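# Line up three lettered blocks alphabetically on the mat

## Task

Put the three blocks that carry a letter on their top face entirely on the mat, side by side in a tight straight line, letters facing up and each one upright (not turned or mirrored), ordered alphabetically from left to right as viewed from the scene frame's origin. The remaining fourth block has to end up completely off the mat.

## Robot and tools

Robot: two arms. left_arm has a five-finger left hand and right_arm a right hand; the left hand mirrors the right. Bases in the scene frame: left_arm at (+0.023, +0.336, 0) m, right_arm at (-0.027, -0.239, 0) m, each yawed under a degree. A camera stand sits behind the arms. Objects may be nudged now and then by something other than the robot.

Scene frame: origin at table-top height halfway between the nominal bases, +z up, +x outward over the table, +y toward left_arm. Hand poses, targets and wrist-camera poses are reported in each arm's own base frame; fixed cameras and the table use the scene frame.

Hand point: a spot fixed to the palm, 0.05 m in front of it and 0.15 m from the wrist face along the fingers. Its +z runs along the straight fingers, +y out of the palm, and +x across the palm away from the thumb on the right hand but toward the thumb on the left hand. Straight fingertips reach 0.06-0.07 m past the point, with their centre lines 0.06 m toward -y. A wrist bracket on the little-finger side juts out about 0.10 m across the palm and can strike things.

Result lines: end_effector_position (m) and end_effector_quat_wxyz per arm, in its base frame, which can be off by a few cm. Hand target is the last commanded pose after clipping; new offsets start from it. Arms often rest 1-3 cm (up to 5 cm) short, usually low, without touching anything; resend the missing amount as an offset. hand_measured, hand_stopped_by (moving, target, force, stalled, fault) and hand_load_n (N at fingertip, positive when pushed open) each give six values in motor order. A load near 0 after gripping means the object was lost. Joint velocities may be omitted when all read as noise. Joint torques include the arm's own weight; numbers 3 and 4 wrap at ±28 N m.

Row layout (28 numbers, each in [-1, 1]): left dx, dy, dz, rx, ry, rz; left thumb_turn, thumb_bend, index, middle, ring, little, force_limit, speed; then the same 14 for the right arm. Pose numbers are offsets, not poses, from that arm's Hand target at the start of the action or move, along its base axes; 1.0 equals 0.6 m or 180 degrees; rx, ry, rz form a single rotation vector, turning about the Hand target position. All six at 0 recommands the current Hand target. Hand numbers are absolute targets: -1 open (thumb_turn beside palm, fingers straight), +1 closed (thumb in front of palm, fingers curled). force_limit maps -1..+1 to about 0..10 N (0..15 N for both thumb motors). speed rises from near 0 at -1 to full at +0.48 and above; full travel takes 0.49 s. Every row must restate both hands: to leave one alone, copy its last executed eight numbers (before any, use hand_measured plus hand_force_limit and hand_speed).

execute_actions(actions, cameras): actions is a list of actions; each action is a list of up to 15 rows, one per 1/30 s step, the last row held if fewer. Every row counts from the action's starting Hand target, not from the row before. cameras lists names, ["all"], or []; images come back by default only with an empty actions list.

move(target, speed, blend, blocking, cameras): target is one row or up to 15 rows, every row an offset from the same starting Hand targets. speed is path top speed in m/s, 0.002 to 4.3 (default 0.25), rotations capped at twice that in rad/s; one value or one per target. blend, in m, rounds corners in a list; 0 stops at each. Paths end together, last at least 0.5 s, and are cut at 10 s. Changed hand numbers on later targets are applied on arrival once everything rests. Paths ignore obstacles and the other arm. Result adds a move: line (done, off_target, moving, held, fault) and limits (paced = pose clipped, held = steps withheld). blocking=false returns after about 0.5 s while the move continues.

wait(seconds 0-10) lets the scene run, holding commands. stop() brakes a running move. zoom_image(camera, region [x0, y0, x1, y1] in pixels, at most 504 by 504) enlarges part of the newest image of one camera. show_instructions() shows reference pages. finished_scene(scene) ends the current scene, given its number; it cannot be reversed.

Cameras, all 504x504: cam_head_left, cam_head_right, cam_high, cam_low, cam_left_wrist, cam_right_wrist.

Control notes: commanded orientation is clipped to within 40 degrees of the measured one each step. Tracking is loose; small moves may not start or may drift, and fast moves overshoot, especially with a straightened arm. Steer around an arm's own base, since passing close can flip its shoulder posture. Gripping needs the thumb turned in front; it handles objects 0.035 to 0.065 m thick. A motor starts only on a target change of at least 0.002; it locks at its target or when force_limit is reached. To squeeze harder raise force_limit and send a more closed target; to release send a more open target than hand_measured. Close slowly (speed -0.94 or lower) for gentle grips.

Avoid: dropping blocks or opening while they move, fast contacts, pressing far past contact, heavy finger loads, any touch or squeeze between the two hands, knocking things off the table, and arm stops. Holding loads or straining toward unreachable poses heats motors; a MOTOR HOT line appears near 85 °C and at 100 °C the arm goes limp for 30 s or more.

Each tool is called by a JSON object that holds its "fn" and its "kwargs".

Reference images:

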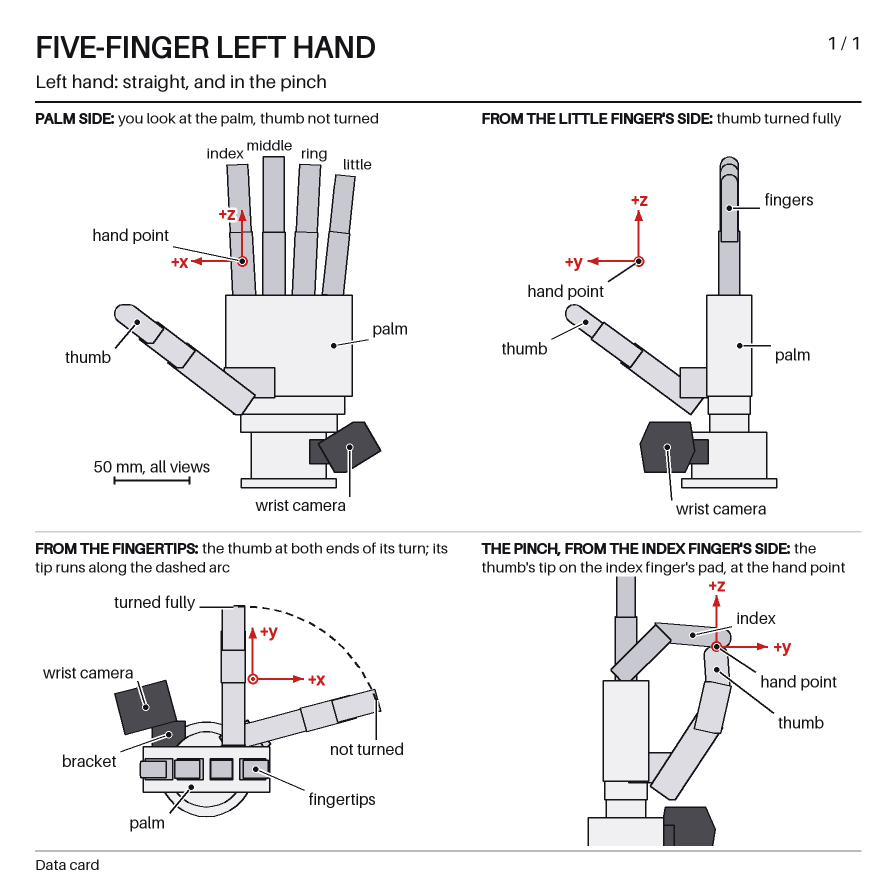

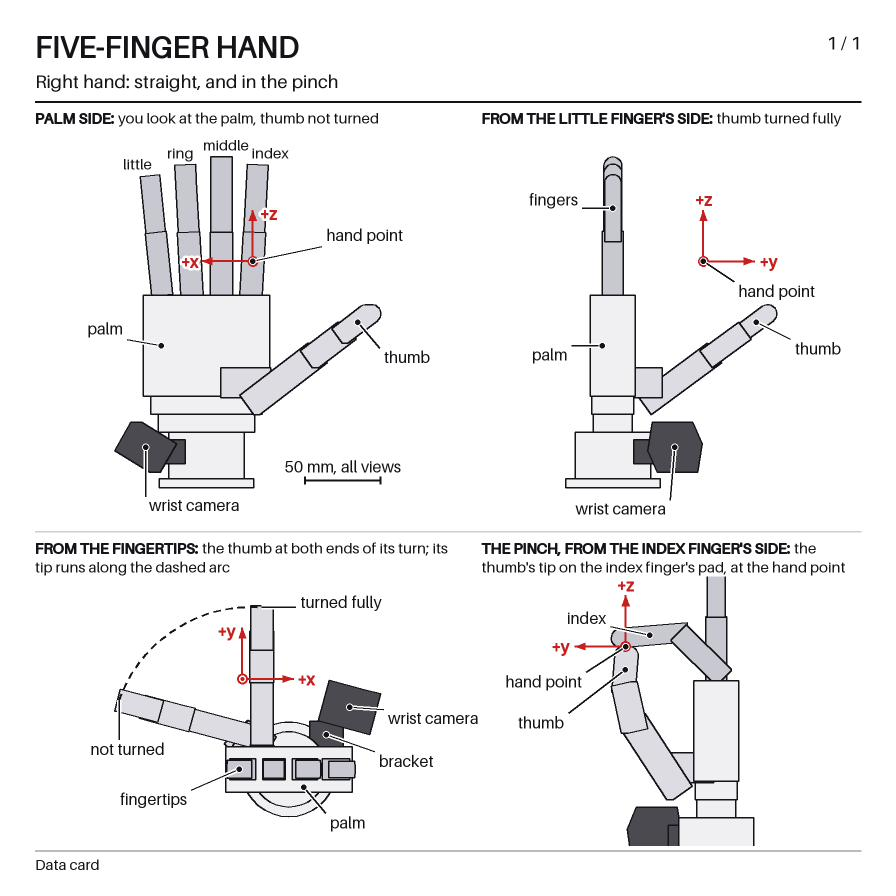

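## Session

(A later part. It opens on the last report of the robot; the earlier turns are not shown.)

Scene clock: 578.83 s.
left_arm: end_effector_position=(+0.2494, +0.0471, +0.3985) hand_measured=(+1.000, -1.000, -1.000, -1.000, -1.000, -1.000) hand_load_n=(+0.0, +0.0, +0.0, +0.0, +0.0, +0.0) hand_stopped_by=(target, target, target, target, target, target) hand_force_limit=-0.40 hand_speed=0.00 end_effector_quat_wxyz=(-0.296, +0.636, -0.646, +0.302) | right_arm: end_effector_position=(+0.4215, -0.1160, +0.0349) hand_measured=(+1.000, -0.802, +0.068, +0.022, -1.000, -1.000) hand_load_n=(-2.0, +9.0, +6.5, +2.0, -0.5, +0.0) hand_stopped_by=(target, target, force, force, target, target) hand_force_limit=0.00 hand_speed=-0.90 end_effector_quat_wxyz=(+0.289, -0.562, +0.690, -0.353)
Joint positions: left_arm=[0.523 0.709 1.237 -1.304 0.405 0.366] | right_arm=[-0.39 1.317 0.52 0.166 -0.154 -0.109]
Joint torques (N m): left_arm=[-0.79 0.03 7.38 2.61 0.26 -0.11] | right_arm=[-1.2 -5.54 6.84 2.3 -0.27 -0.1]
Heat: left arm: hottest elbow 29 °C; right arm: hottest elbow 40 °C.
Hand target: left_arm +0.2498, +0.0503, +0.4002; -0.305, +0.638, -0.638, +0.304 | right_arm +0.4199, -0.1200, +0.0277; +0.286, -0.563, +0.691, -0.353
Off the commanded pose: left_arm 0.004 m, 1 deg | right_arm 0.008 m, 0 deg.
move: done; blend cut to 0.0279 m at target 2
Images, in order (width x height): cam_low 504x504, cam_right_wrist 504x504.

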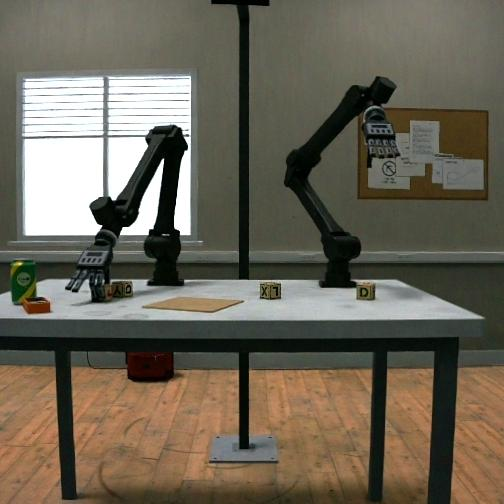

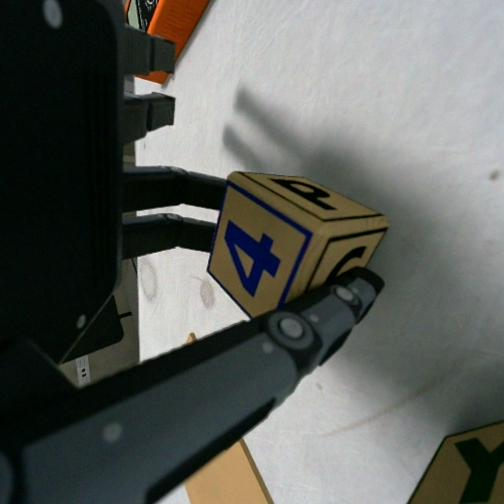

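{"fn": "move", "kwargs": {"target": [[0,0,0,0,0,0, 1, -1, -1, -1, -1, -1, -0.4, 0, 0,0,-0.004, 0,0,0, 1, -0.8, -0.6, -0.6, -1, -1, 0.0, -0.7]], "cameras": ["cam_right_wrist"], "speed": [0.1]}}

{"fn": "move", "kwargs": {"target": [[0,0,0,0,0,0, 1, -1, -1, -1, -1, -1, -0.4, 0, 0.01,0,0.15, 0,0,0, 1, -0.8, -0.6, -0.6, -1, -1, 0.0, -0.7]], "cameras": ["cam_right_wrist","cam_head_left"], "speed": [0.2]}}

{"fn": "zoom_image", "kwargs": {"camera": "cam_right_wrist", "region": [200, 100, 504, 500]}}

Scene clock: 583.77 s.
left_arm: end_effector_position=(+0.2494, +0.0471, +0.3985) hand_measured=(+1.000, -1.000, -1.000, -1.000, -1.000, -1.000) hand_load_n=(+0.0, +0.0, +0.0, +0.0, +0.0, +0.0) hand_stopped_by=(target, target, target, target, target, target) hand_force_limit=-0.40 hand_speed=0.00 end_effector_quat_wxyz=(-0.296, +0.636, -0.646, +0.302) | right_arm: end_effector_position=(+0.4206, -0.1156, +0.0312) hand_measured=(+1.000, -0.800, -0.600, -0.600, -1.000, -1.000) hand_load_n=(+0.0, +0.0, +0.0, +0.0, +0.0, +0.0) hand_stopped_by=(target, target, target, target, target, target) hand_force_limit=0.00 hand_speed=-0.70 end_effector_quat_wxyz=(+0.289, -0.562, +0.690, -0.352)
Joint positions: left_arm=[0.523 0.709 1.237 -1.304 0.405 0.366] | right_arm=[-0.39 1.326 0.515 0.177 -0.154 -0.109]
Joint torques (N m): left_arm=[-0.79 0.03 7.38 2.62 0.26 -0.11] | right_arm=[-1.08 -5.66 6.97 2.29 -0.25 -0.09]
Heat: left arm: hottest elbow 29 °C; right arm: hottest elbow 40 °C.
Hand target: left_arm +0.2498, +0.0503, +0.4002; -0.305, +0.638, -0.638, +0.304 | right_arm +0.4199, -0.1199, +0.0253; +0.286, -0.563, +0.691, -0.353
Off the commanded pose: left_arm 0.004 m, 1 deg | right_arm 0.007 m, 0 deg.
move: done
Images, in order (width x height): cam_right_wrist 504x504.

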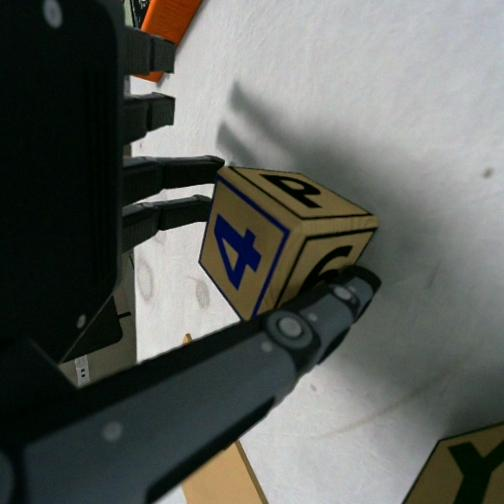

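Scene clock: 585.00 s.
left_arm: end_effector_position=(+0.2494, +0.0471, +0.3985) hand_measured=(+1.000, -1.000, -1.000, -1.000, -1.000, -1.000) hand_load_n=(+0.0, +0.0, +0.0, +0.0, +0.0, +0.0) hand_stopped_by=(target, target, target, target, target, target) hand_force_limit=-0.40 hand_speed=0.00 end_effector_quat_wxyz=(-0.296, +0.636, -0.646, +0.302) | right_arm: end_effector_position=(+0.4148, -0.1132, +0.0999) hand_measured=(+1.000, -0.800, -0.600, -0.600, -1.000, -1.000) hand_load_n=(+0.0, +0.0, +0.0, +0.0, +0.0, +0.0) hand_stopped_by=(target, target, target, target, target, target) hand_force_limit=0.00 hand_speed=-0.70 end_effector_quat_wxyz=(+0.283, -0.565, +0.695, -0.342)
Joint positions: left_arm=[0.523 0.709 1.237 -1.304 0.405 0.366] | right_arm=[-0.39 1.148 0.618 -0.129 -0.154 -0.109]
Joint torques (N m): left_arm=[-0.79 0.03 7.39 2.61 0.26 -0.11] | right_arm=[-0.67 -6.01 11.43 1.29 -0.05 -0.05]
Heat: left arm: hottest elbow 29 °C; right arm: hottest elbow 40 °C.
Hand target: left_arm +0.2498, +0.0503, +0.4002; -0.305, +0.638, -0.638, +0.304 | right_arm +0.4259, -0.1200, +0.1153; +0.286, -0.563, +0.691, -0.353
Off the commanded pose: left_arm 0.004 m, 1 deg | right_arm 0.020 m, 1 deg.
move: off_target (right_arm)
Images, in order (width x height): cam_head_left 504x504, cam_right_wrist 504x504.

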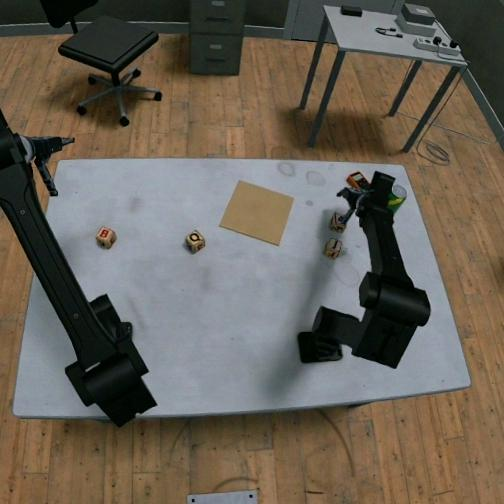

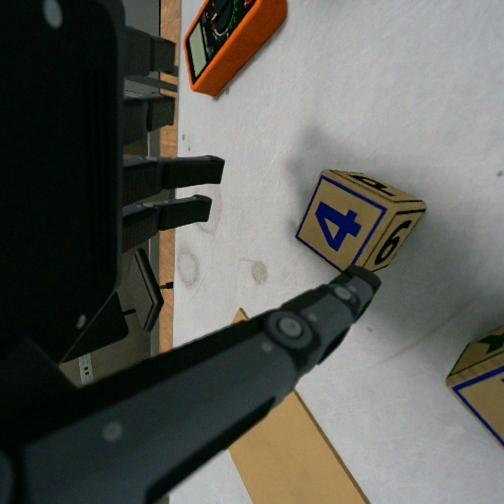

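Scaled by 1.260 from the camera's 504x504 image, which has a finer 720x720 frame.

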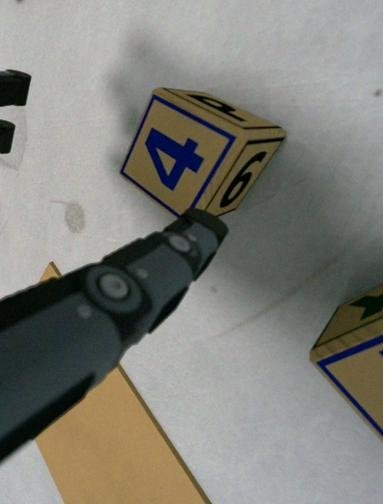

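{"fn": "move", "kwargs": {"target": [[0,0,0,0,0,0, 1, -1, -1, -1, -1, -1, -0.4, 0, -0.1515,0.07,0.02, 0,0,-0.072, 1, -0.8, -0.6, -0.6, -1, -1, 0.0, -0.7]], "cameras": ["cam_right_wrist"], "speed": [0.25]}}

{"fn": "zoom_image", "kwargs": {"camera": "cam_right_wrist", "region": [250, 130, 500, 330]}}

Scene clock: 593.07 s.
left_arm: end_effector_position=(+0.2494, +0.0471, +0.3985) hand_measured=(+1.000, -1.000, -1.000, -1.000, -1.000, -1.000) hand_load_n=(+0.0, +0.0, +0.0, +0.0, +0.0, +0.0) hand_stopped_by=(target, target, target, target, target, target) hand_force_limit=-0.40 hand_speed=0.00 end_effector_quat_wxyz=(-0.296, +0.636, -0.646, +0.302) | right_arm: end_effector_position=(+0.3358, -0.0816, +0.1250) hand_measured=(+1.000, -0.800, -0.600, -0.600, -1.000, -1.000) hand_load_n=(+0.0, +0.0, -0.5, +0.0, +0.0, +0.0) hand_stopped_by=(target, target, target, target, target, target) hand_force_limit=0.00 hand_speed=-0.70 end_effector_quat_wxyz=(+0.242, -0.482, +0.750, -0.384)
Joint positions: left_arm=[0.523 0.709 1.237 -1.304 0.405 0.366] | right_arm=[-0.263 0.762 0.473 -0.346 0.141 0.095]
Joint torques (N m): left_arm=[-0.79 0.03 7.39 2.62 0.26 -0.11] | right_arm=[0.38 -2.14 9.62 1.36 0.2 0.04]
Heat: left arm: hottest elbow 29 °C; right arm: hottest elbow 40 °C.
Hand target: left_arm +0.2498, +0.0503, +0.4002; -0.305, +0.638, -0.638, +0.304 | right_arm +0.3350, -0.0780, +0.1273; +0.245, -0.481, +0.750, -0.383
Off the commanded pose: left_arm 0.004 m, 1 deg | right_arm 0.004 m, 0 deg.
move: done
Images, in order (width x height): cam_right_wrist 504x504.

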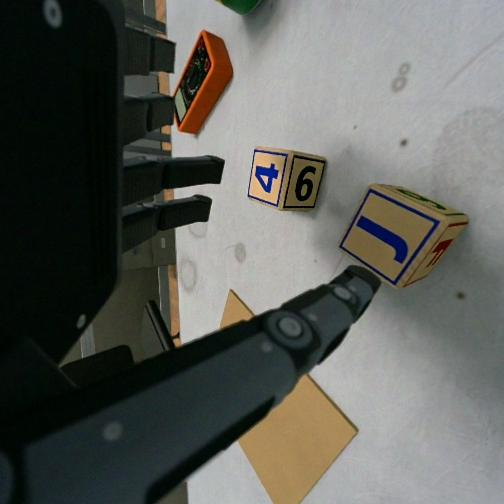

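Scaled by 2.016 from the camera's 504x504 image, which has a finer 720x720 frame.

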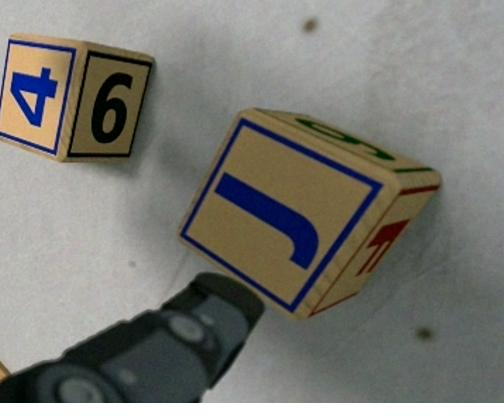

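{"fn": "move", "kwargs": {"target": [[0,0,0,0,0,0, 1, -1, -1, -1, -1, -1, -0.4, 0, -0.0167,0.0058,-0.1755, 0,0,0, 1, -0.8, -0.6, -0.6, -1, -1, 0.0, -0.7],[0,0,0,0,0,0, 1, -1, -1, -1, -1, -1, -0.4, 0, 0.011,0.0058,-0.1255, 0,0,0, 1, -0.8, -0.6, -0.6, -1, -1, 0.0, -0.7],[0,0,0,0,0,0, 1, -1, -1, -1, -1, -1, -0.4, 0, 0.011,0.0058,-0.1255, 0,0,0, 1, -0.8, 0.8, 0.8, -1, -1, 0.0, -0.9]], "cameras": ["cam_right_wrist"], "speed": [0.2,0.1,0.1]}}

Scene clock: 611.23 s.
left_arm: end_effector_position=(+0.2494, +0.0471, +0.3985) hand_measured=(+1.000, -1.000, -1.000, -1.000, -1.000, -1.000) hand_load_n=(+0.0, +0.0, +0.0, +0.0, +0.0, +0.0) hand_stopped_by=(target, target, target, target, target, target) hand_force_limit=-0.40 hand_speed=0.00 end_effector_quat_wxyz=(-0.296, +0.636, -0.646, +0.302) | right_arm: end_effector_position=(+0.3239, -0.0738, +0.0307) hand_measured=(+1.000, -0.802, +0.068, +0.022, -1.000, -1.000) hand_load_n=(-0.5, +8.5, +6.0, +2.0, +0.0, +0.0) hand_stopped_by=(target, target, force, force, target, target) hand_force_limit=0.00 hand_speed=-0.90 end_effector_quat_wxyz=(+0.230, -0.487, +0.756, -0.371)
Joint positions: left_arm=[0.523 0.709 1.237 -1.304 0.405 0.366] | right_arm=[-0.241 0.933 0.286 -0.029 0.159 0.11]
Joint torques (N m): left_arm=[-0.85 0.03 7.39 2.61 0.26 -0.11] | right_arm=[0.38 -2.67 11.22 1.28 0.17 0.07]
Heat: left arm: hottest elbow 29 °C; right arm: hottest elbow 39 °C.
Hand target: left_arm +0.2498, +0.0503, +0.4002; -0.305, +0.638, -0.638, +0.304 | right_arm +0.3415, -0.0746, +0.0519; +0.245, -0.481, +0.750, -0.383
Off the commanded pose: left_arm 0.004 m, 1 deg | right_arm 0.028 m, 2 deg.
move: off_target (right_arm); target 3's new numbers were sent with right_arm's hand 0.028 m and 2 deg from that target
Images, in order (width x height): cam_right_wrist 504x504.

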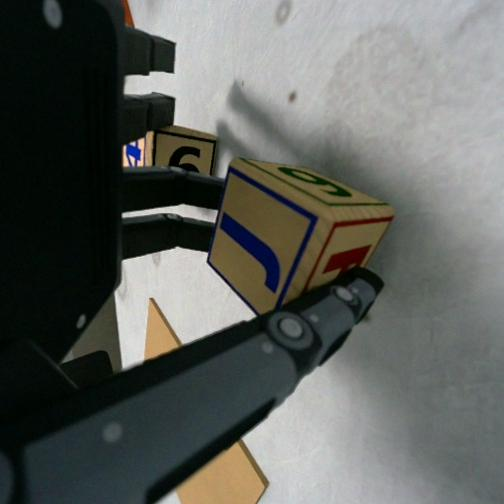

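{"fn": "move", "kwargs": {"target": [[0,0,0,0,0,0, 1, -1, -1, -1, -1, -1, -0.4, 0, 0.015,0,0.1, 0,0,0, 1, -0.8, 0.8, 0.8, -1, -1, 0.0, -0.9],[0,0,0,0,0,0, 1, -1, -1, -1, -1, -1, -0.4, 0, 0.2,0.36,0.197, 0,0,0.045, 1, -0.8, 0.8, 0.8, -1, -1, 0.0, -0.9]], "cameras": ["cam_right_wrist","cam_head_right"], "speed": [0.12,0.3], "blend": [0.02,0]}}

{"fn": "zoom_image", "kwargs": {"camera": "cam_right_wrist", "region": [150, 50, 504, 504]}}

Scene clock: 617.60 s.
left_arm: end_effector_position=(+0.2494, +0.0471, +0.3985) hand_measured=(+1.000, -1.000, -1.000, -1.000, -1.000, -1.000) hand_load_n=(+0.0, +0.0, +0.0, +0.0, +0.0, +0.0) hand_stopped_by=(target, target, target, target, target, target) hand_force_limit=-0.40 hand_speed=0.00 end_effector_quat_wxyz=(-0.296, +0.636, -0.646, +0.302) | right_arm: end_effector_position=(+0.4457, +0.1330, +0.1515) hand_measured=(+1.000, -0.802, +0.068, +0.022, -1.000, -1.000) hand_load_n=(-1.0, +8.5, +6.0, +2.0, +0.0, +0.0) hand_stopped_by=(target, target, force, force, target, target) hand_force_limit=0.00 hand_speed=-0.90 end_effector_quat_wxyz=(+0.258, -0.542, +0.713, -0.362)
Joint positions: left_arm=[0.523 0.709 1.237 -1.304 0.405 0.366] | right_arm=[0.409 1.192 0.824 -0.418 0.547 0.451]
Joint torques (N m): left_arm=[-0.79 0.03 7.39 2.62 0.25 -0.11] | right_arm=[0.09 -6.01 12.9 1.14 0.46 0.07]
Heat: left arm: hottest elbow 29 °C; right arm: hottest elbow 40 °C.
Hand target: left_arm +0.2498, +0.0503, +0.4002; -0.305, +0.638, -0.638, +0.304 | right_arm +0.4615, +0.1415, +0.1702; +0.271, -0.533, +0.714, -0.364
Off the commanded pose: left_arm 0.004 m, 1 deg | right_arm 0.026 m, 2 deg.
move: off_target (right_arm)
Images, in order (width x height): cam_head_right 504x504, cam_right_wrist 504x504.

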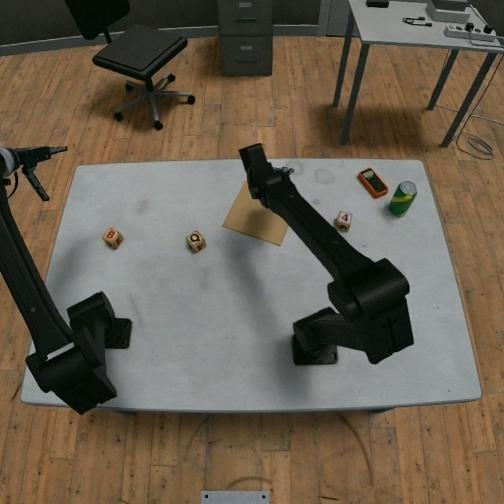

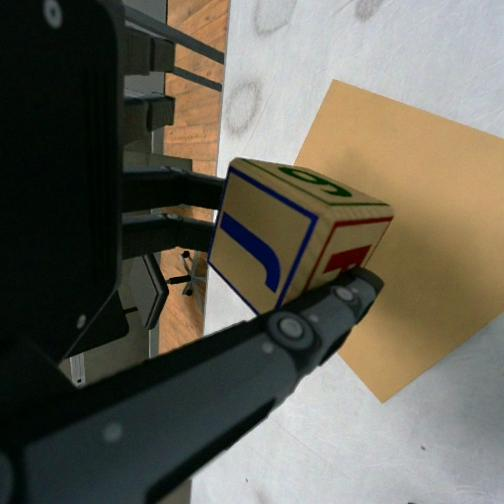

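Scaled by 1.110 from the camera's 504x504 image, which has a finer 720x720 frame.

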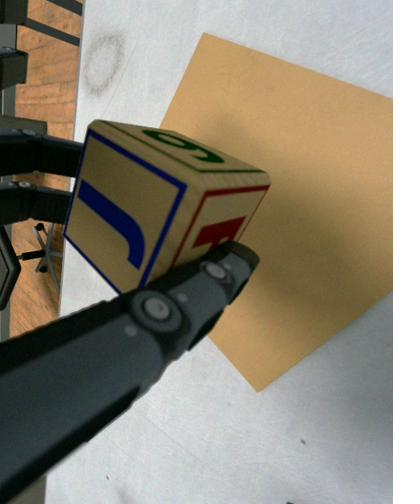

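{"fn": "move", "kwargs": {"target": [[0,0,0,0,0,0, 1, -1, -1, -1, -1, -1, -0.4, 0, 0.046,0.039,-0.15, 0,0,0, 1, -0.8, 0.8, 0.8, -1, -1, 0.0, -0.9],[0,0,0,0,0,0, 1, -1, -1, -1, -1, -1, -0.4, 0, 0.046,0.039,-0.205, 0,0,0, 1, -0.8, 0.8, 0.8, -1, -1, 0.0, -0.9]], "cameras": ["cam_right_wrist","cam_low","cam_high"], "speed": [0.2,0.1]}}

{"fn": "zoom_image", "kwargs": {"camera": "cam_low", "region": [130, 220, 270, 330]}}

Scene clock: 641.23 s.
left_arm: end_effector_position=(+0.2494, +0.0471, +0.3985) hand_measured=(+1.000, -1.000, -1.000, -1.000, -1.000, -1.000) hand_load_n=(+0.0, +0.0, +0.0, +0.0, +0.0, +0.0) hand_stopped_by=(target, target, target, target, target, target) hand_force_limit=-0.40 hand_speed=0.00 end_effector_quat_wxyz=(-0.296, +0.636, -0.646, +0.302) | right_arm: end_effector_position=(+0.4852, +0.1583, +0.0479) hand_measured=(+1.000, -0.802, +0.068, +0.022, -1.000, -1.000) hand_load_n=(-1.0, +8.5, +6.0, +2.0, +0.0, +0.0) hand_stopped_by=(target, target, force, force, target, target) hand_force_limit=0.00 hand_speed=-0.90 end_effector_quat_wxyz=(+0.264, -0.536, +0.715, -0.364)
Joint positions: left_arm=[0.523 0.709 1.237 -1.304 0.405 0.366] | right_arm=[0.43 1.482 0.772 -0.073 0.566 0.474]
Joint torques (N m): left_arm=[-0.79 0.09 7.39 2.61 0.26 -0.11] | right_arm=[0.21 -9.23 7.86 2.15 0.47 0.08]
Heat: left arm: hottest elbow 29 °C; right arm: hottest elbow 43 °C.
Hand target: left_arm +0.2498, +0.0503, +0.4002; -0.305, +0.638, -0.638, +0.304 | right_arm +0.4892, +0.1648, +0.0472; +0.271, -0.533, +0.714, -0.364
Off the commanded pose: left_arm 0.004 m, 1 deg | right_arm 0.008 m, 1 deg.
move: done
Images, in order (width x height): cam_high 504x504, cam_low 504x504, cam_right_wrist 504x504.

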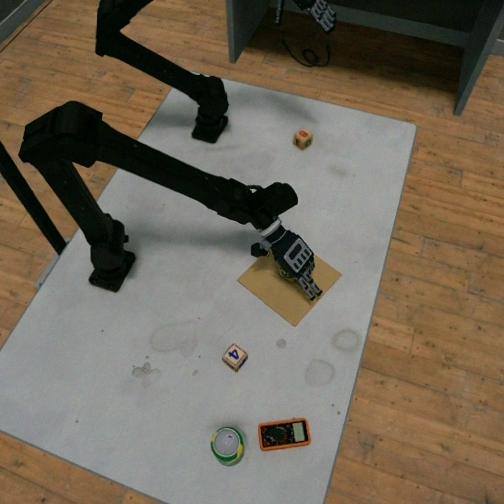

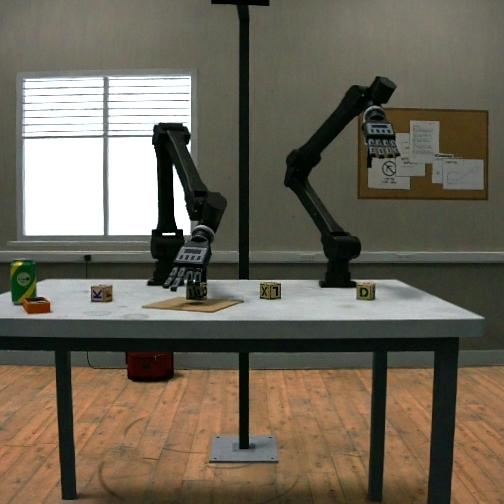

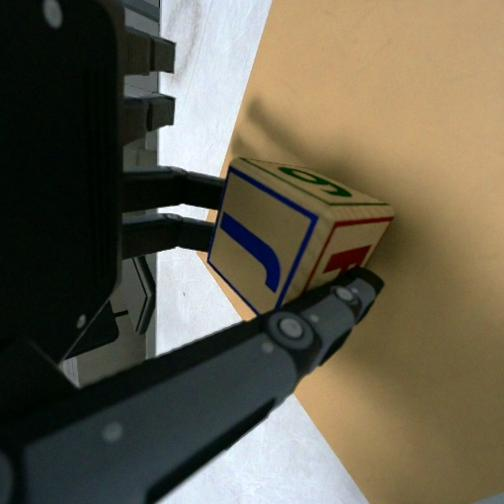

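Scaled by 3.600 from the camera's 504x504 image, which has a finer 720x720 frame.

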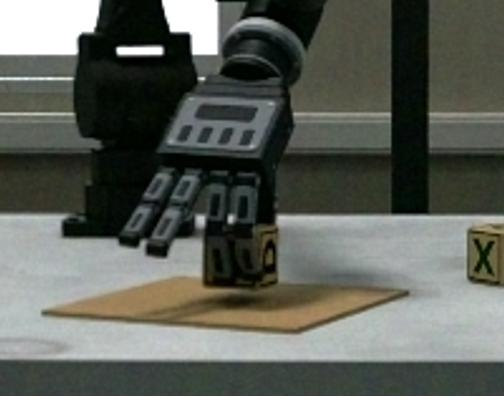

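{"fn": "move", "kwargs": {"target": [[0,0,0,0,0,0, 1, -1, -1, -1, -1, -1, -0.4, 0, 0,0,-0.035, 0,0,0, 1, -0.8, 0.8, 0.8, -1, -1, 0.0, -0.9],[0,0,0,0,0,0, 1, -1, -1, -1, -1, -1, -0.4, 0, 0,0,-0.035, 0,0,0, 1, -0.8, -0.6, -0.6, -1, -1, 0.0, -0.8]], "cameras": ["cam_right_wrist","cam_low"], "speed": [0.05,0.1]}}

{"fn": "zoom_image", "kwargs": {"camera": "cam_low", "region": [130, 220, 270, 330]}}

{"fn": "move", "kwargs": {"target": [[0,0,0,0,0,0, 1, -1, -1, -1, -1, -1, -0.4, 0, 0.01,0,0.17, 0,0,0, 1, -0.8, -0.6, -0.6, -1, -1, 0.0, -0.7]], "cameras": ["cam_right_wrist","cam_head_left"], "speed": [0.2]}}

{"fn": "zoom_image", "kwargs": {"camera": "cam_right_wrist", "region": [200, 50, 504, 350]}}

Scene clock: 650.07 s.
left_arm: end_effector_position=(+0.2494, +0.0471, +0.3985) hand_measured=(+1.000, -1.000, -1.000, -1.000, -1.000, -1.000) hand_load_n=(+0.0, +0.0, +0.0, +0.0, +0.0, +0.0) hand_stopped_by=(target, target, target, target, target, target) hand_force_limit=-0.40 hand_speed=0.00 end_effector_quat_wxyz=(-0.296, +0.636, -0.646, +0.302) | right_arm: end_effector_position=(+0.4906, +0.1605, +0.0359) hand_measured=(+1.000, -0.800, -0.600, -0.600, -1.000, -1.000) hand_load_n=(+0.0, +0.0, +0.0, +0.0, +0.0, +0.0) hand_stopped_by=(target, target, target, target, target, target) hand_force_limit=0.00 hand_speed=-0.80 end_effector_quat_wxyz=(+0.272, -0.531, +0.714, -0.367)
Joint positions: left_arm=[0.523 0.709 1.237 -1.304 0.405 0.366] | right_arm=[0.43 1.518 0.759 -0.004 0.567 0.474]
Joint torques (N m): left_arm=[-0.79 0.03 7.39 2.61 0.26 -0.11] | right_arm=[0.15 -8.82 6.86 2.09 0.41 0.06]
Heat: left arm: hottest elbow 29 °C; right arm: hottest elbow 42 °C.
Hand target: left_arm +0.2498, +0.0503, +0.4002; -0.305, +0.638, -0.638, +0.304 | right_arm +0.4892, +0.1648, +0.0263; +0.271, -0.533, +0.714, -0.364
Off the commanded pose: left_arm 0.004 m, 1 deg | right_arm 0.011 m, 0 deg.
move: off_target (right_arm); target 2's new numbers were sent with right_arm's hand 0.013 m and 1 deg from that target
Images, in order (width x height): cam_low 504x504, cam_right_wrist 504x504.

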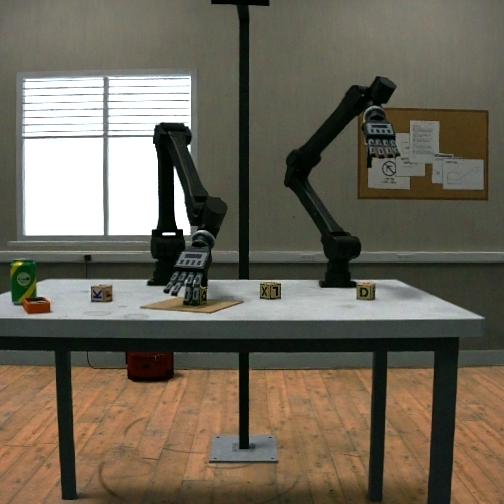

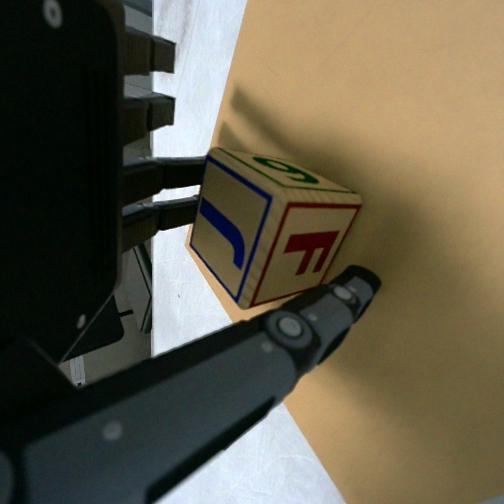

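Scaled by 3.600 from the camera's 504x504 image, which has a finer 720x720 frame.

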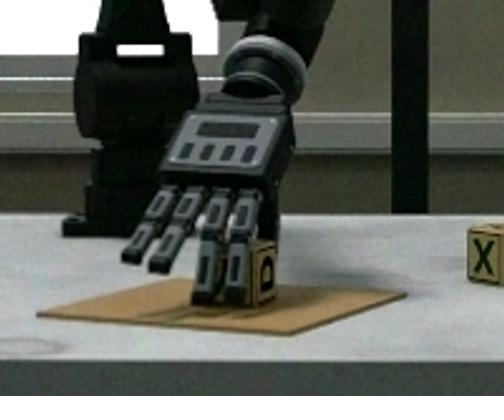

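Scene clock: 651.33 s.
left_arm: end_effector_position=(+0.2494, +0.0471, +0.3985) hand_measured=(+1.000, -1.000, -1.000, -1.000, -1.000, -1.000) hand_load_n=(+0.0, +0.0, +0.0, +0.0, +0.0, +0.0) hand_stopped_by=(target, target, target, target, target, target) hand_force_limit=-0.40 hand_speed=0.00 end_effector_quat_wxyz=(-0.296, +0.636, -0.646, +0.302) | right_arm: end_effector_position=(+0.4847, +0.1578, +0.1154) hand_measured=(+1.000, -0.800, -0.600, -0.600, -1.000, -1.000) hand_load_n=(+0.0, +0.0, +0.0, +0.0, +0.0, +0.0) hand_stopped_by=(target, target, target, target, target, target) hand_force_limit=0.00 hand_speed=-0.70 end_effector_quat_wxyz=(+0.262, -0.536, +0.715, -0.364)
Joint positions: left_arm=[0.523 0.709 1.237 -1.304 0.405 0.366] | right_arm=[0.43 1.362 0.864 -0.289 0.567 0.474]
Joint torques (N m): left_arm=[-0.79 0.03 7.39 2.62 0.26 -0.11] | right_arm=[-0.15 -8.94 11.3 1.16 0.24 0.01]
Heat: left arm: hottest elbow 29 °C; right arm: hottest elbow 42 °C.
Hand target: left_arm +0.2498, +0.0503, +0.4002; -0.305, +0.638, -0.638, +0.304 | right_arm +0.4953, +0.1648, +0.1283; +0.271, -0.533, +0.714, -0.364
Off the commanded pose: left_arm 0.004 m, 1 deg | right_arm 0.018 m, 1 deg.
move: off_target (right_arm)
Images, in order (width x height): cam_head_left 504x504, cam_right_wrist 504x504.

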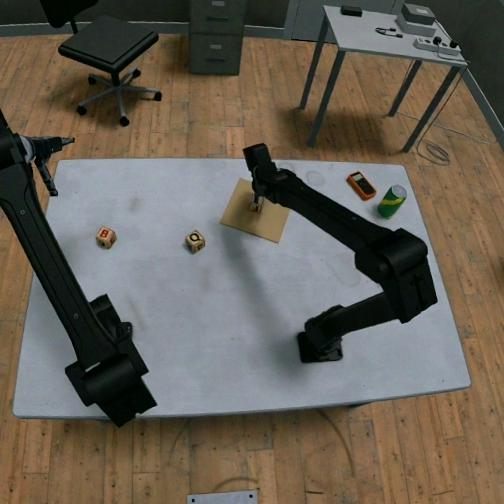

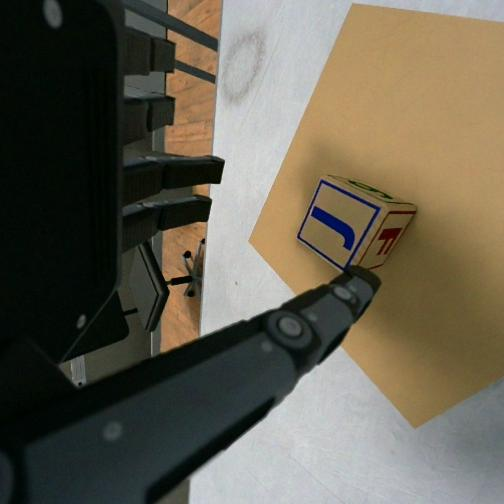

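Scaled by 1.658 from the camera's 504x504 image, which has a finer 720x720 frame.

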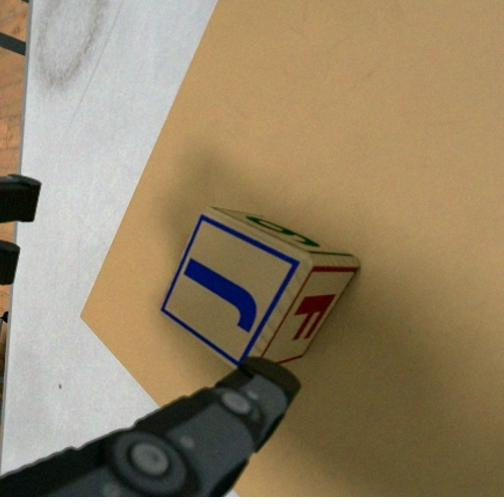

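{"fn": "move", "kwargs": {"target": [[0,0,0,0,0,0, 1, -1, -1, -1, -1, -1, -0.4, 0, -0.209,0.342,0.02, 0,0,0.267, 1, -0.8, -0.6, -0.6, -1, -1, 0.0, -0.7]], "cameras": ["cam_right_wrist","cam_head_left"], "speed": [0.3]}}

{"fn": "zoom_image", "kwargs": {"camera": "cam_right_wrist", "region": [200, 100, 504, 400]}}

{"fn": "zoom_image", "kwargs": {"camera": "cam_head_left", "region": [170, 170, 350, 270]}}

Scene clock: 674.33 s.
left_arm: end_effector_position=(+0.2494, +0.0471, +0.3985) hand_measured=(+1.000, -1.000, -1.000, -1.000, -1.000, -1.000) hand_load_n=(+0.0, +0.0, +0.0, +0.0, +0.0, +0.0) hand_stopped_by=(target, target, target, target, target, target) hand_force_limit=-0.40 hand_speed=0.00 end_effector_quat_wxyz=(-0.296, +0.636, -0.646, +0.302) | right_arm: end_effector_position=(+0.3610, +0.3568, +0.1284) hand_measured=(+1.000, -0.800, -0.600, -0.600, -1.000, -1.000) hand_load_n=(+0.0, +0.0, +0.0, +0.0, +0.0, +0.0) hand_stopped_by=(target, target, target, target, target, target) hand_force_limit=0.00 hand_speed=-0.70 end_effector_quat_wxyz=(-0.381, +0.781, -0.444, +0.219)
Joint positions: left_arm=[0.523 0.709 1.237 -1.304 0.405 0.366] | right_arm=[0.778 1.307 0.839 -0.207 0.194 0.148]
Joint torques (N m): left_arm=[-0.79 0.03 7.39 2.61 0.26 -0.11] | right_arm=[0.03 -7.88 11.17 2.28 -0.09 -0.07]
Heat: left arm: hottest elbow 29 °C; right arm: hottest elbow 42 °C.
Hand target: left_arm +0.2498, +0.0503, +0.4002; -0.305, +0.638, -0.638, +0.304 | right_arm +0.3697, +0.3701, +0.1403; -0.396, +0.777, -0.435, +0.222
Off the commanded pose: left_arm 0.004 m, 1 deg | right_arm 0.020 m, 2 deg.
move: off_target (right_arm)
Images, in order (width x height): cam_head_left 504x504, cam_right_wrist 504x504.

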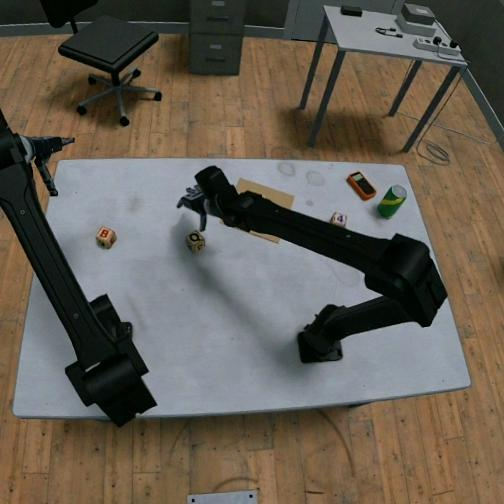

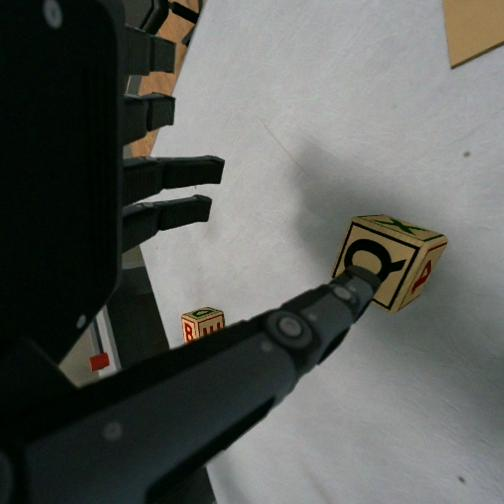

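Scaled by 1.658 from the camera's 504x504 image, which has a finer 720x720 frame.

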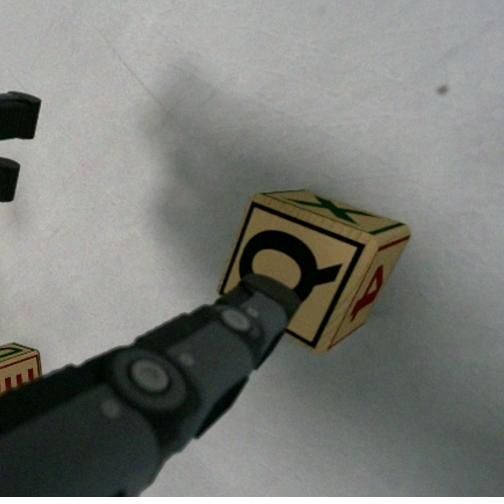

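Scaled by 2.800 from the camera's 504x504 image, which has a finer 720x720 frame.

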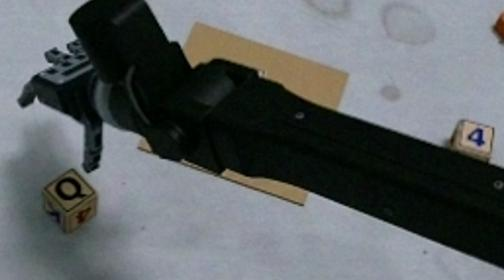

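{"fn": "move", "kwargs": {"target": [[0,0,0,0,0,0, 1, -1, -1, -1, -1, -1, -0.4, 0, -0.0583,-0.0043,-0.197, 0,0,0.042, 1, -0.8, -0.6, -0.6, -1, -1, 0.0, -0.7],[0,0,0,0,0,0, 1, -1, -1, -1, -1, -1, -0.4, 0, -0.0395,0.0148,-0.147, 0,0,0.042, 1, -0.8, -0.6, -0.6, -1, -1, 0.0, -0.7]], "cameras": ["cam_right_wrist","cam_low"], "speed": [0.2,0.1]}}

Scene clock: 691.20 s.
left_arm: end_effector_position=(+0.2494, +0.0471, +0.3985) hand_measured=(+1.000, -1.000, -1.000, -1.000, -1.000, -1.000) hand_load_n=(+0.5, +0.0, +0.0, -0.5, +0.0, +0.0) hand_stopped_by=(target, target, target, target, target, target) hand_force_limit=-0.40 hand_speed=0.00 end_effector_quat_wxyz=(-0.296, +0.636, -0.646, +0.302) | right_arm: end_effector_position=(+0.3376, +0.3632, +0.0317) hand_measured=(+1.000, -0.800, -0.600, -0.600, -1.000, -1.000) hand_load_n=(+0.0, +0.0, +0.0, +0.0, -0.5, +0.0) hand_stopped_by=(target, target, target, target, target, target) hand_force_limit=0.00 hand_speed=-0.70 end_effector_quat_wxyz=(-0.393, +0.808, -0.394, +0.192)
Joint positions: left_arm=[0.523 0.709 1.237 -1.304 0.405 0.366] | right_arm=[0.791 1.462 0.679 0.114 0.101 0.078]
Joint torques (N m): left_arm=[-0.85 0.03 7.39 2.61 0.26 -0.11] | right_arm=[0.44 -10.46 10.3 1.21 -0.14 -0.11]
Heat: left arm: hottest elbow 29 °C; right arm: hottest elbow 41 °C.
Hand target: left_arm +0.2498, +0.0503, +0.4002; -0.305, +0.638, -0.638, +0.304 | right_arm +0.3460, +0.3790, +0.0520; -0.410, +0.804, -0.383, +0.196
Off the commanded pose: left_arm 0.004 m, 1 deg | right_arm 0.027 m, 2 deg.
move: off_target (right_arm)
Images, in order (width x height): cam_low 504x504, cam_right_wrist 504x504.

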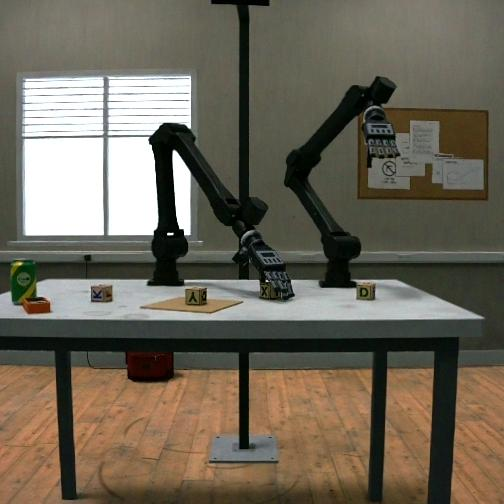

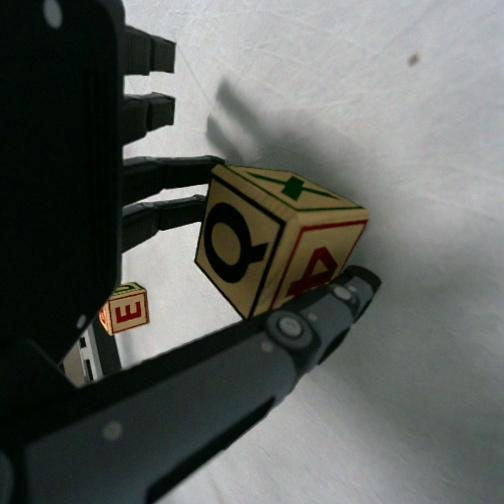

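{"fn": "move", "kwargs": {"target": [[0,0,0,0,0,0, 1, -1, -1, -1, -1, -1, -0.4, 0, 0,0,0, 0,0,0, 1, -0.8, 0.8, 0.8, -1, -1, 0.0, -0.9],[0,0,0,0,0,0, 1, -1, -1, -1, -1, -1, -0.4, 0, 0.02,0.02,0.15, 0,0,0, 1, -0.8, 0.8, 0.8, -1, -1, 0.0, -0.9],[0,0,0,0,0,0, 1, -1, -1, -1, -1, -1, -0.4, 0, 0.22,-0.4617,0.16, 0,0,-0.317, 1, -0.8, 0.8, 0.8, -1, -1, 0.0, -0.9],[0,0,0,0,0,0, 1, -1, -1, -1, -1, -1, -0.4, 0, 0.22,-0.4617,0.03, 0,0,-0.317, 1, -0.8, 0.8, 0.8, -1, -1, 0.0, -0.9]], "cameras": ["cam_right_wrist","cam_low"], "speed": [0.2,0.15,0.3,0.2], "blend": [0,0.02,0.02,0]}}

{"fn": "zoom_image", "kwargs": {"camera": "cam_low", "region": [130, 220, 270, 330]}}

Scene clock: 712.77 s.
left_arm: end_effector_position=(+0.2494, +0.0471, +0.3985) hand_measured=(+1.000, -1.000, -1.000, -1.000, -1.000, -1.000) hand_load_n=(+0.0, +0.0, +0.0, +0.0, +0.0, +0.0) hand_stopped_by=(target, target, target, target, target, target) hand_force_limit=-0.40 hand_speed=0.00 end_effector_quat_wxyz=(-0.296, +0.636, -0.646, +0.302) | right_arm: end_effector_position=(+0.4695, +0.1028, +0.0665) hand_measured=(+1.000, -0.802, +0.068, +0.022, -1.000, -1.000) hand_load_n=(-2.0, +9.0, +7.0, +1.5, +0.0, +0.0) hand_stopped_by=(target, target, force, force, target, target) hand_force_limit=0.00 hand_speed=-0.90 end_effector_quat_wxyz=(+0.259, -0.534, +0.718, -0.364)
Joint positions: left_arm=[0.523 0.709 1.237 -1.304 0.405 0.366] | right_arm=[0.311 1.357 0.702 -0.093 0.486 0.387]
Joint torques (N m): left_arm=[-0.79 0.03 7.39 2.61 0.26 -0.11] | right_arm=[-0.97 -7.82 8.5 2.17 0.38 0.06]
Heat: left arm: hottest elbow 29 °C; right arm: hottest elbow 41 °C.
Hand target: left_arm +0.2498, +0.0503, +0.4002; -0.305, +0.638, -0.638, +0.304 | right_arm +0.4780, +0.1018, +0.0700; +0.266, -0.524, +0.721, -0.368
Off the commanded pose: left_arm 0.004 m, 1 deg | right_arm 0.009 m, 2 deg.
move: done
Images, in order (width x height): cam_low 504x504, cam_right_wrist 504x504.

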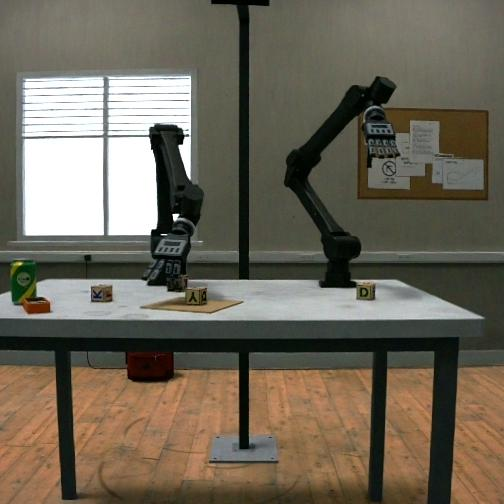

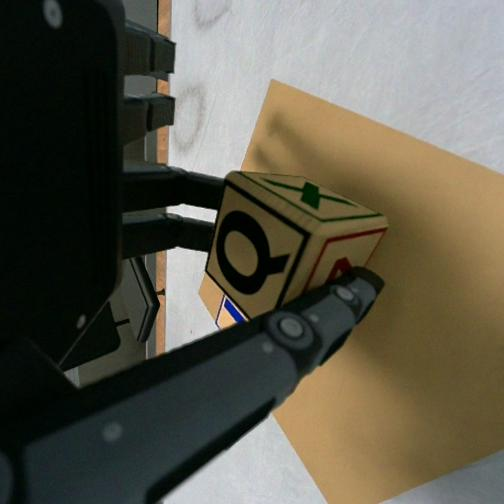

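Scaled by 3.600 from the camera's 504x504 image, which has a finer 720x720 frame.

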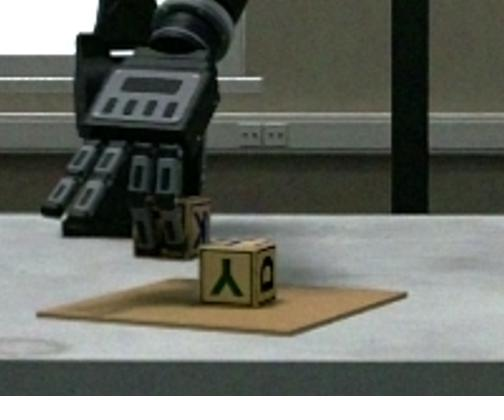

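{"fn": "move", "kwargs": {"target": [[0,0,0,0,0,0, 1, -1, -1, -1, -1, -1, -0.4, 0, 0.004,0.003,-0.06, 0,0,0, 1, -0.8, 0.8, 0.8, -1, -1, 0.0, -0.9]], "cameras": ["cam_right_wrist","cam_low"], "speed": [0.07]}}

{"fn": "zoom_image", "kwargs": {"camera": "cam_low", "region": [130, 220, 270, 330]}}

Scene clock: 718.43 s.
left_arm: end_effector_position=(+0.2494, +0.0471, +0.3985) hand_measured=(+1.000, -1.000, -1.000, -1.000, -1.000, -1.000) hand_load_n=(+0.0, +0.0, +0.0, +0.0, +0.0, +0.0) hand_stopped_by=(target, target, target, target, target, target) hand_force_limit=-0.40 hand_speed=0.00 end_effector_quat_wxyz=(-0.296, +0.636, -0.646, +0.302) | right_arm: end_effector_position=(+0.4764, +0.1047, +0.0382) hand_measured=(+1.000, -0.802, +0.068, +0.022, -1.000, -1.000) hand_load_n=(-1.5, +8.0, +6.0, +1.5, -0.5, +0.0) hand_stopped_by=(target, target, force, force, target, target) hand_force_limit=0.00 hand_speed=-0.90 end_effector_quat_wxyz=(+0.265, -0.530, +0.717, -0.367)
Joint positions: left_arm=[0.523 0.709 1.237 -1.304 0.405 0.366] | right_arm=[0.311 1.436 0.674 0.029 0.488 0.389]
Joint torques (N m): left_arm=[-0.79 0.03 7.39 2.61 0.26 -0.11] | right_arm=[-0.73 -7.59 7.36 2.3 0.38 0.07]
Heat: left arm: hottest elbow 29 °C; right arm: hottest elbow 41 °C.
Hand target: left_arm +0.2498, +0.0503, +0.4002; -0.305, +0.638, -0.638, +0.304 | right_arm +0.4803, +0.1036, +0.0339; +0.266, -0.524, +0.721, -0.368
Off the commanded pose: left_arm 0.004 m, 1 deg | right_arm 0.006 m, 1 deg.
move: done
Images, in order (width x height): cam_low 504x504, cam_right_wrist 504x504.

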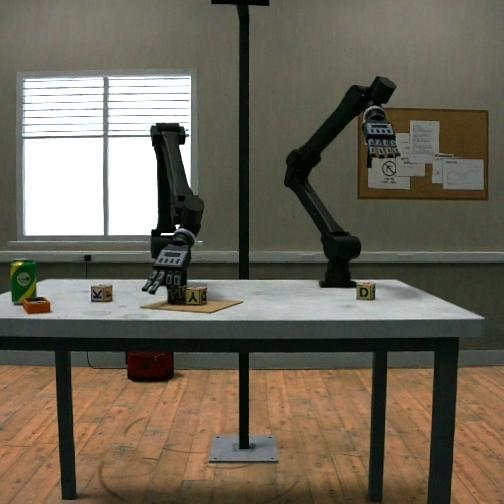

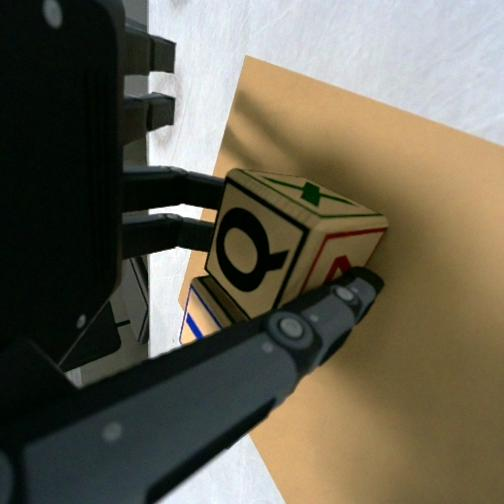

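Scaled by 3.600 from the camera's 504x504 image, which has a finer 720x720 frame.

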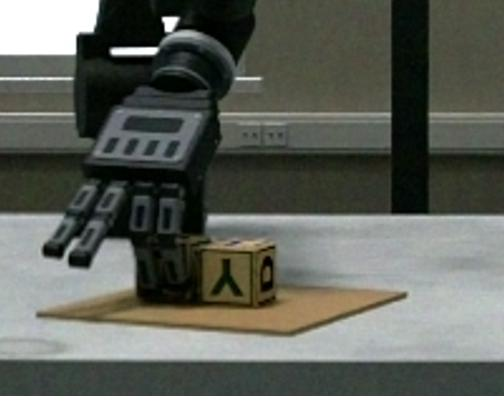

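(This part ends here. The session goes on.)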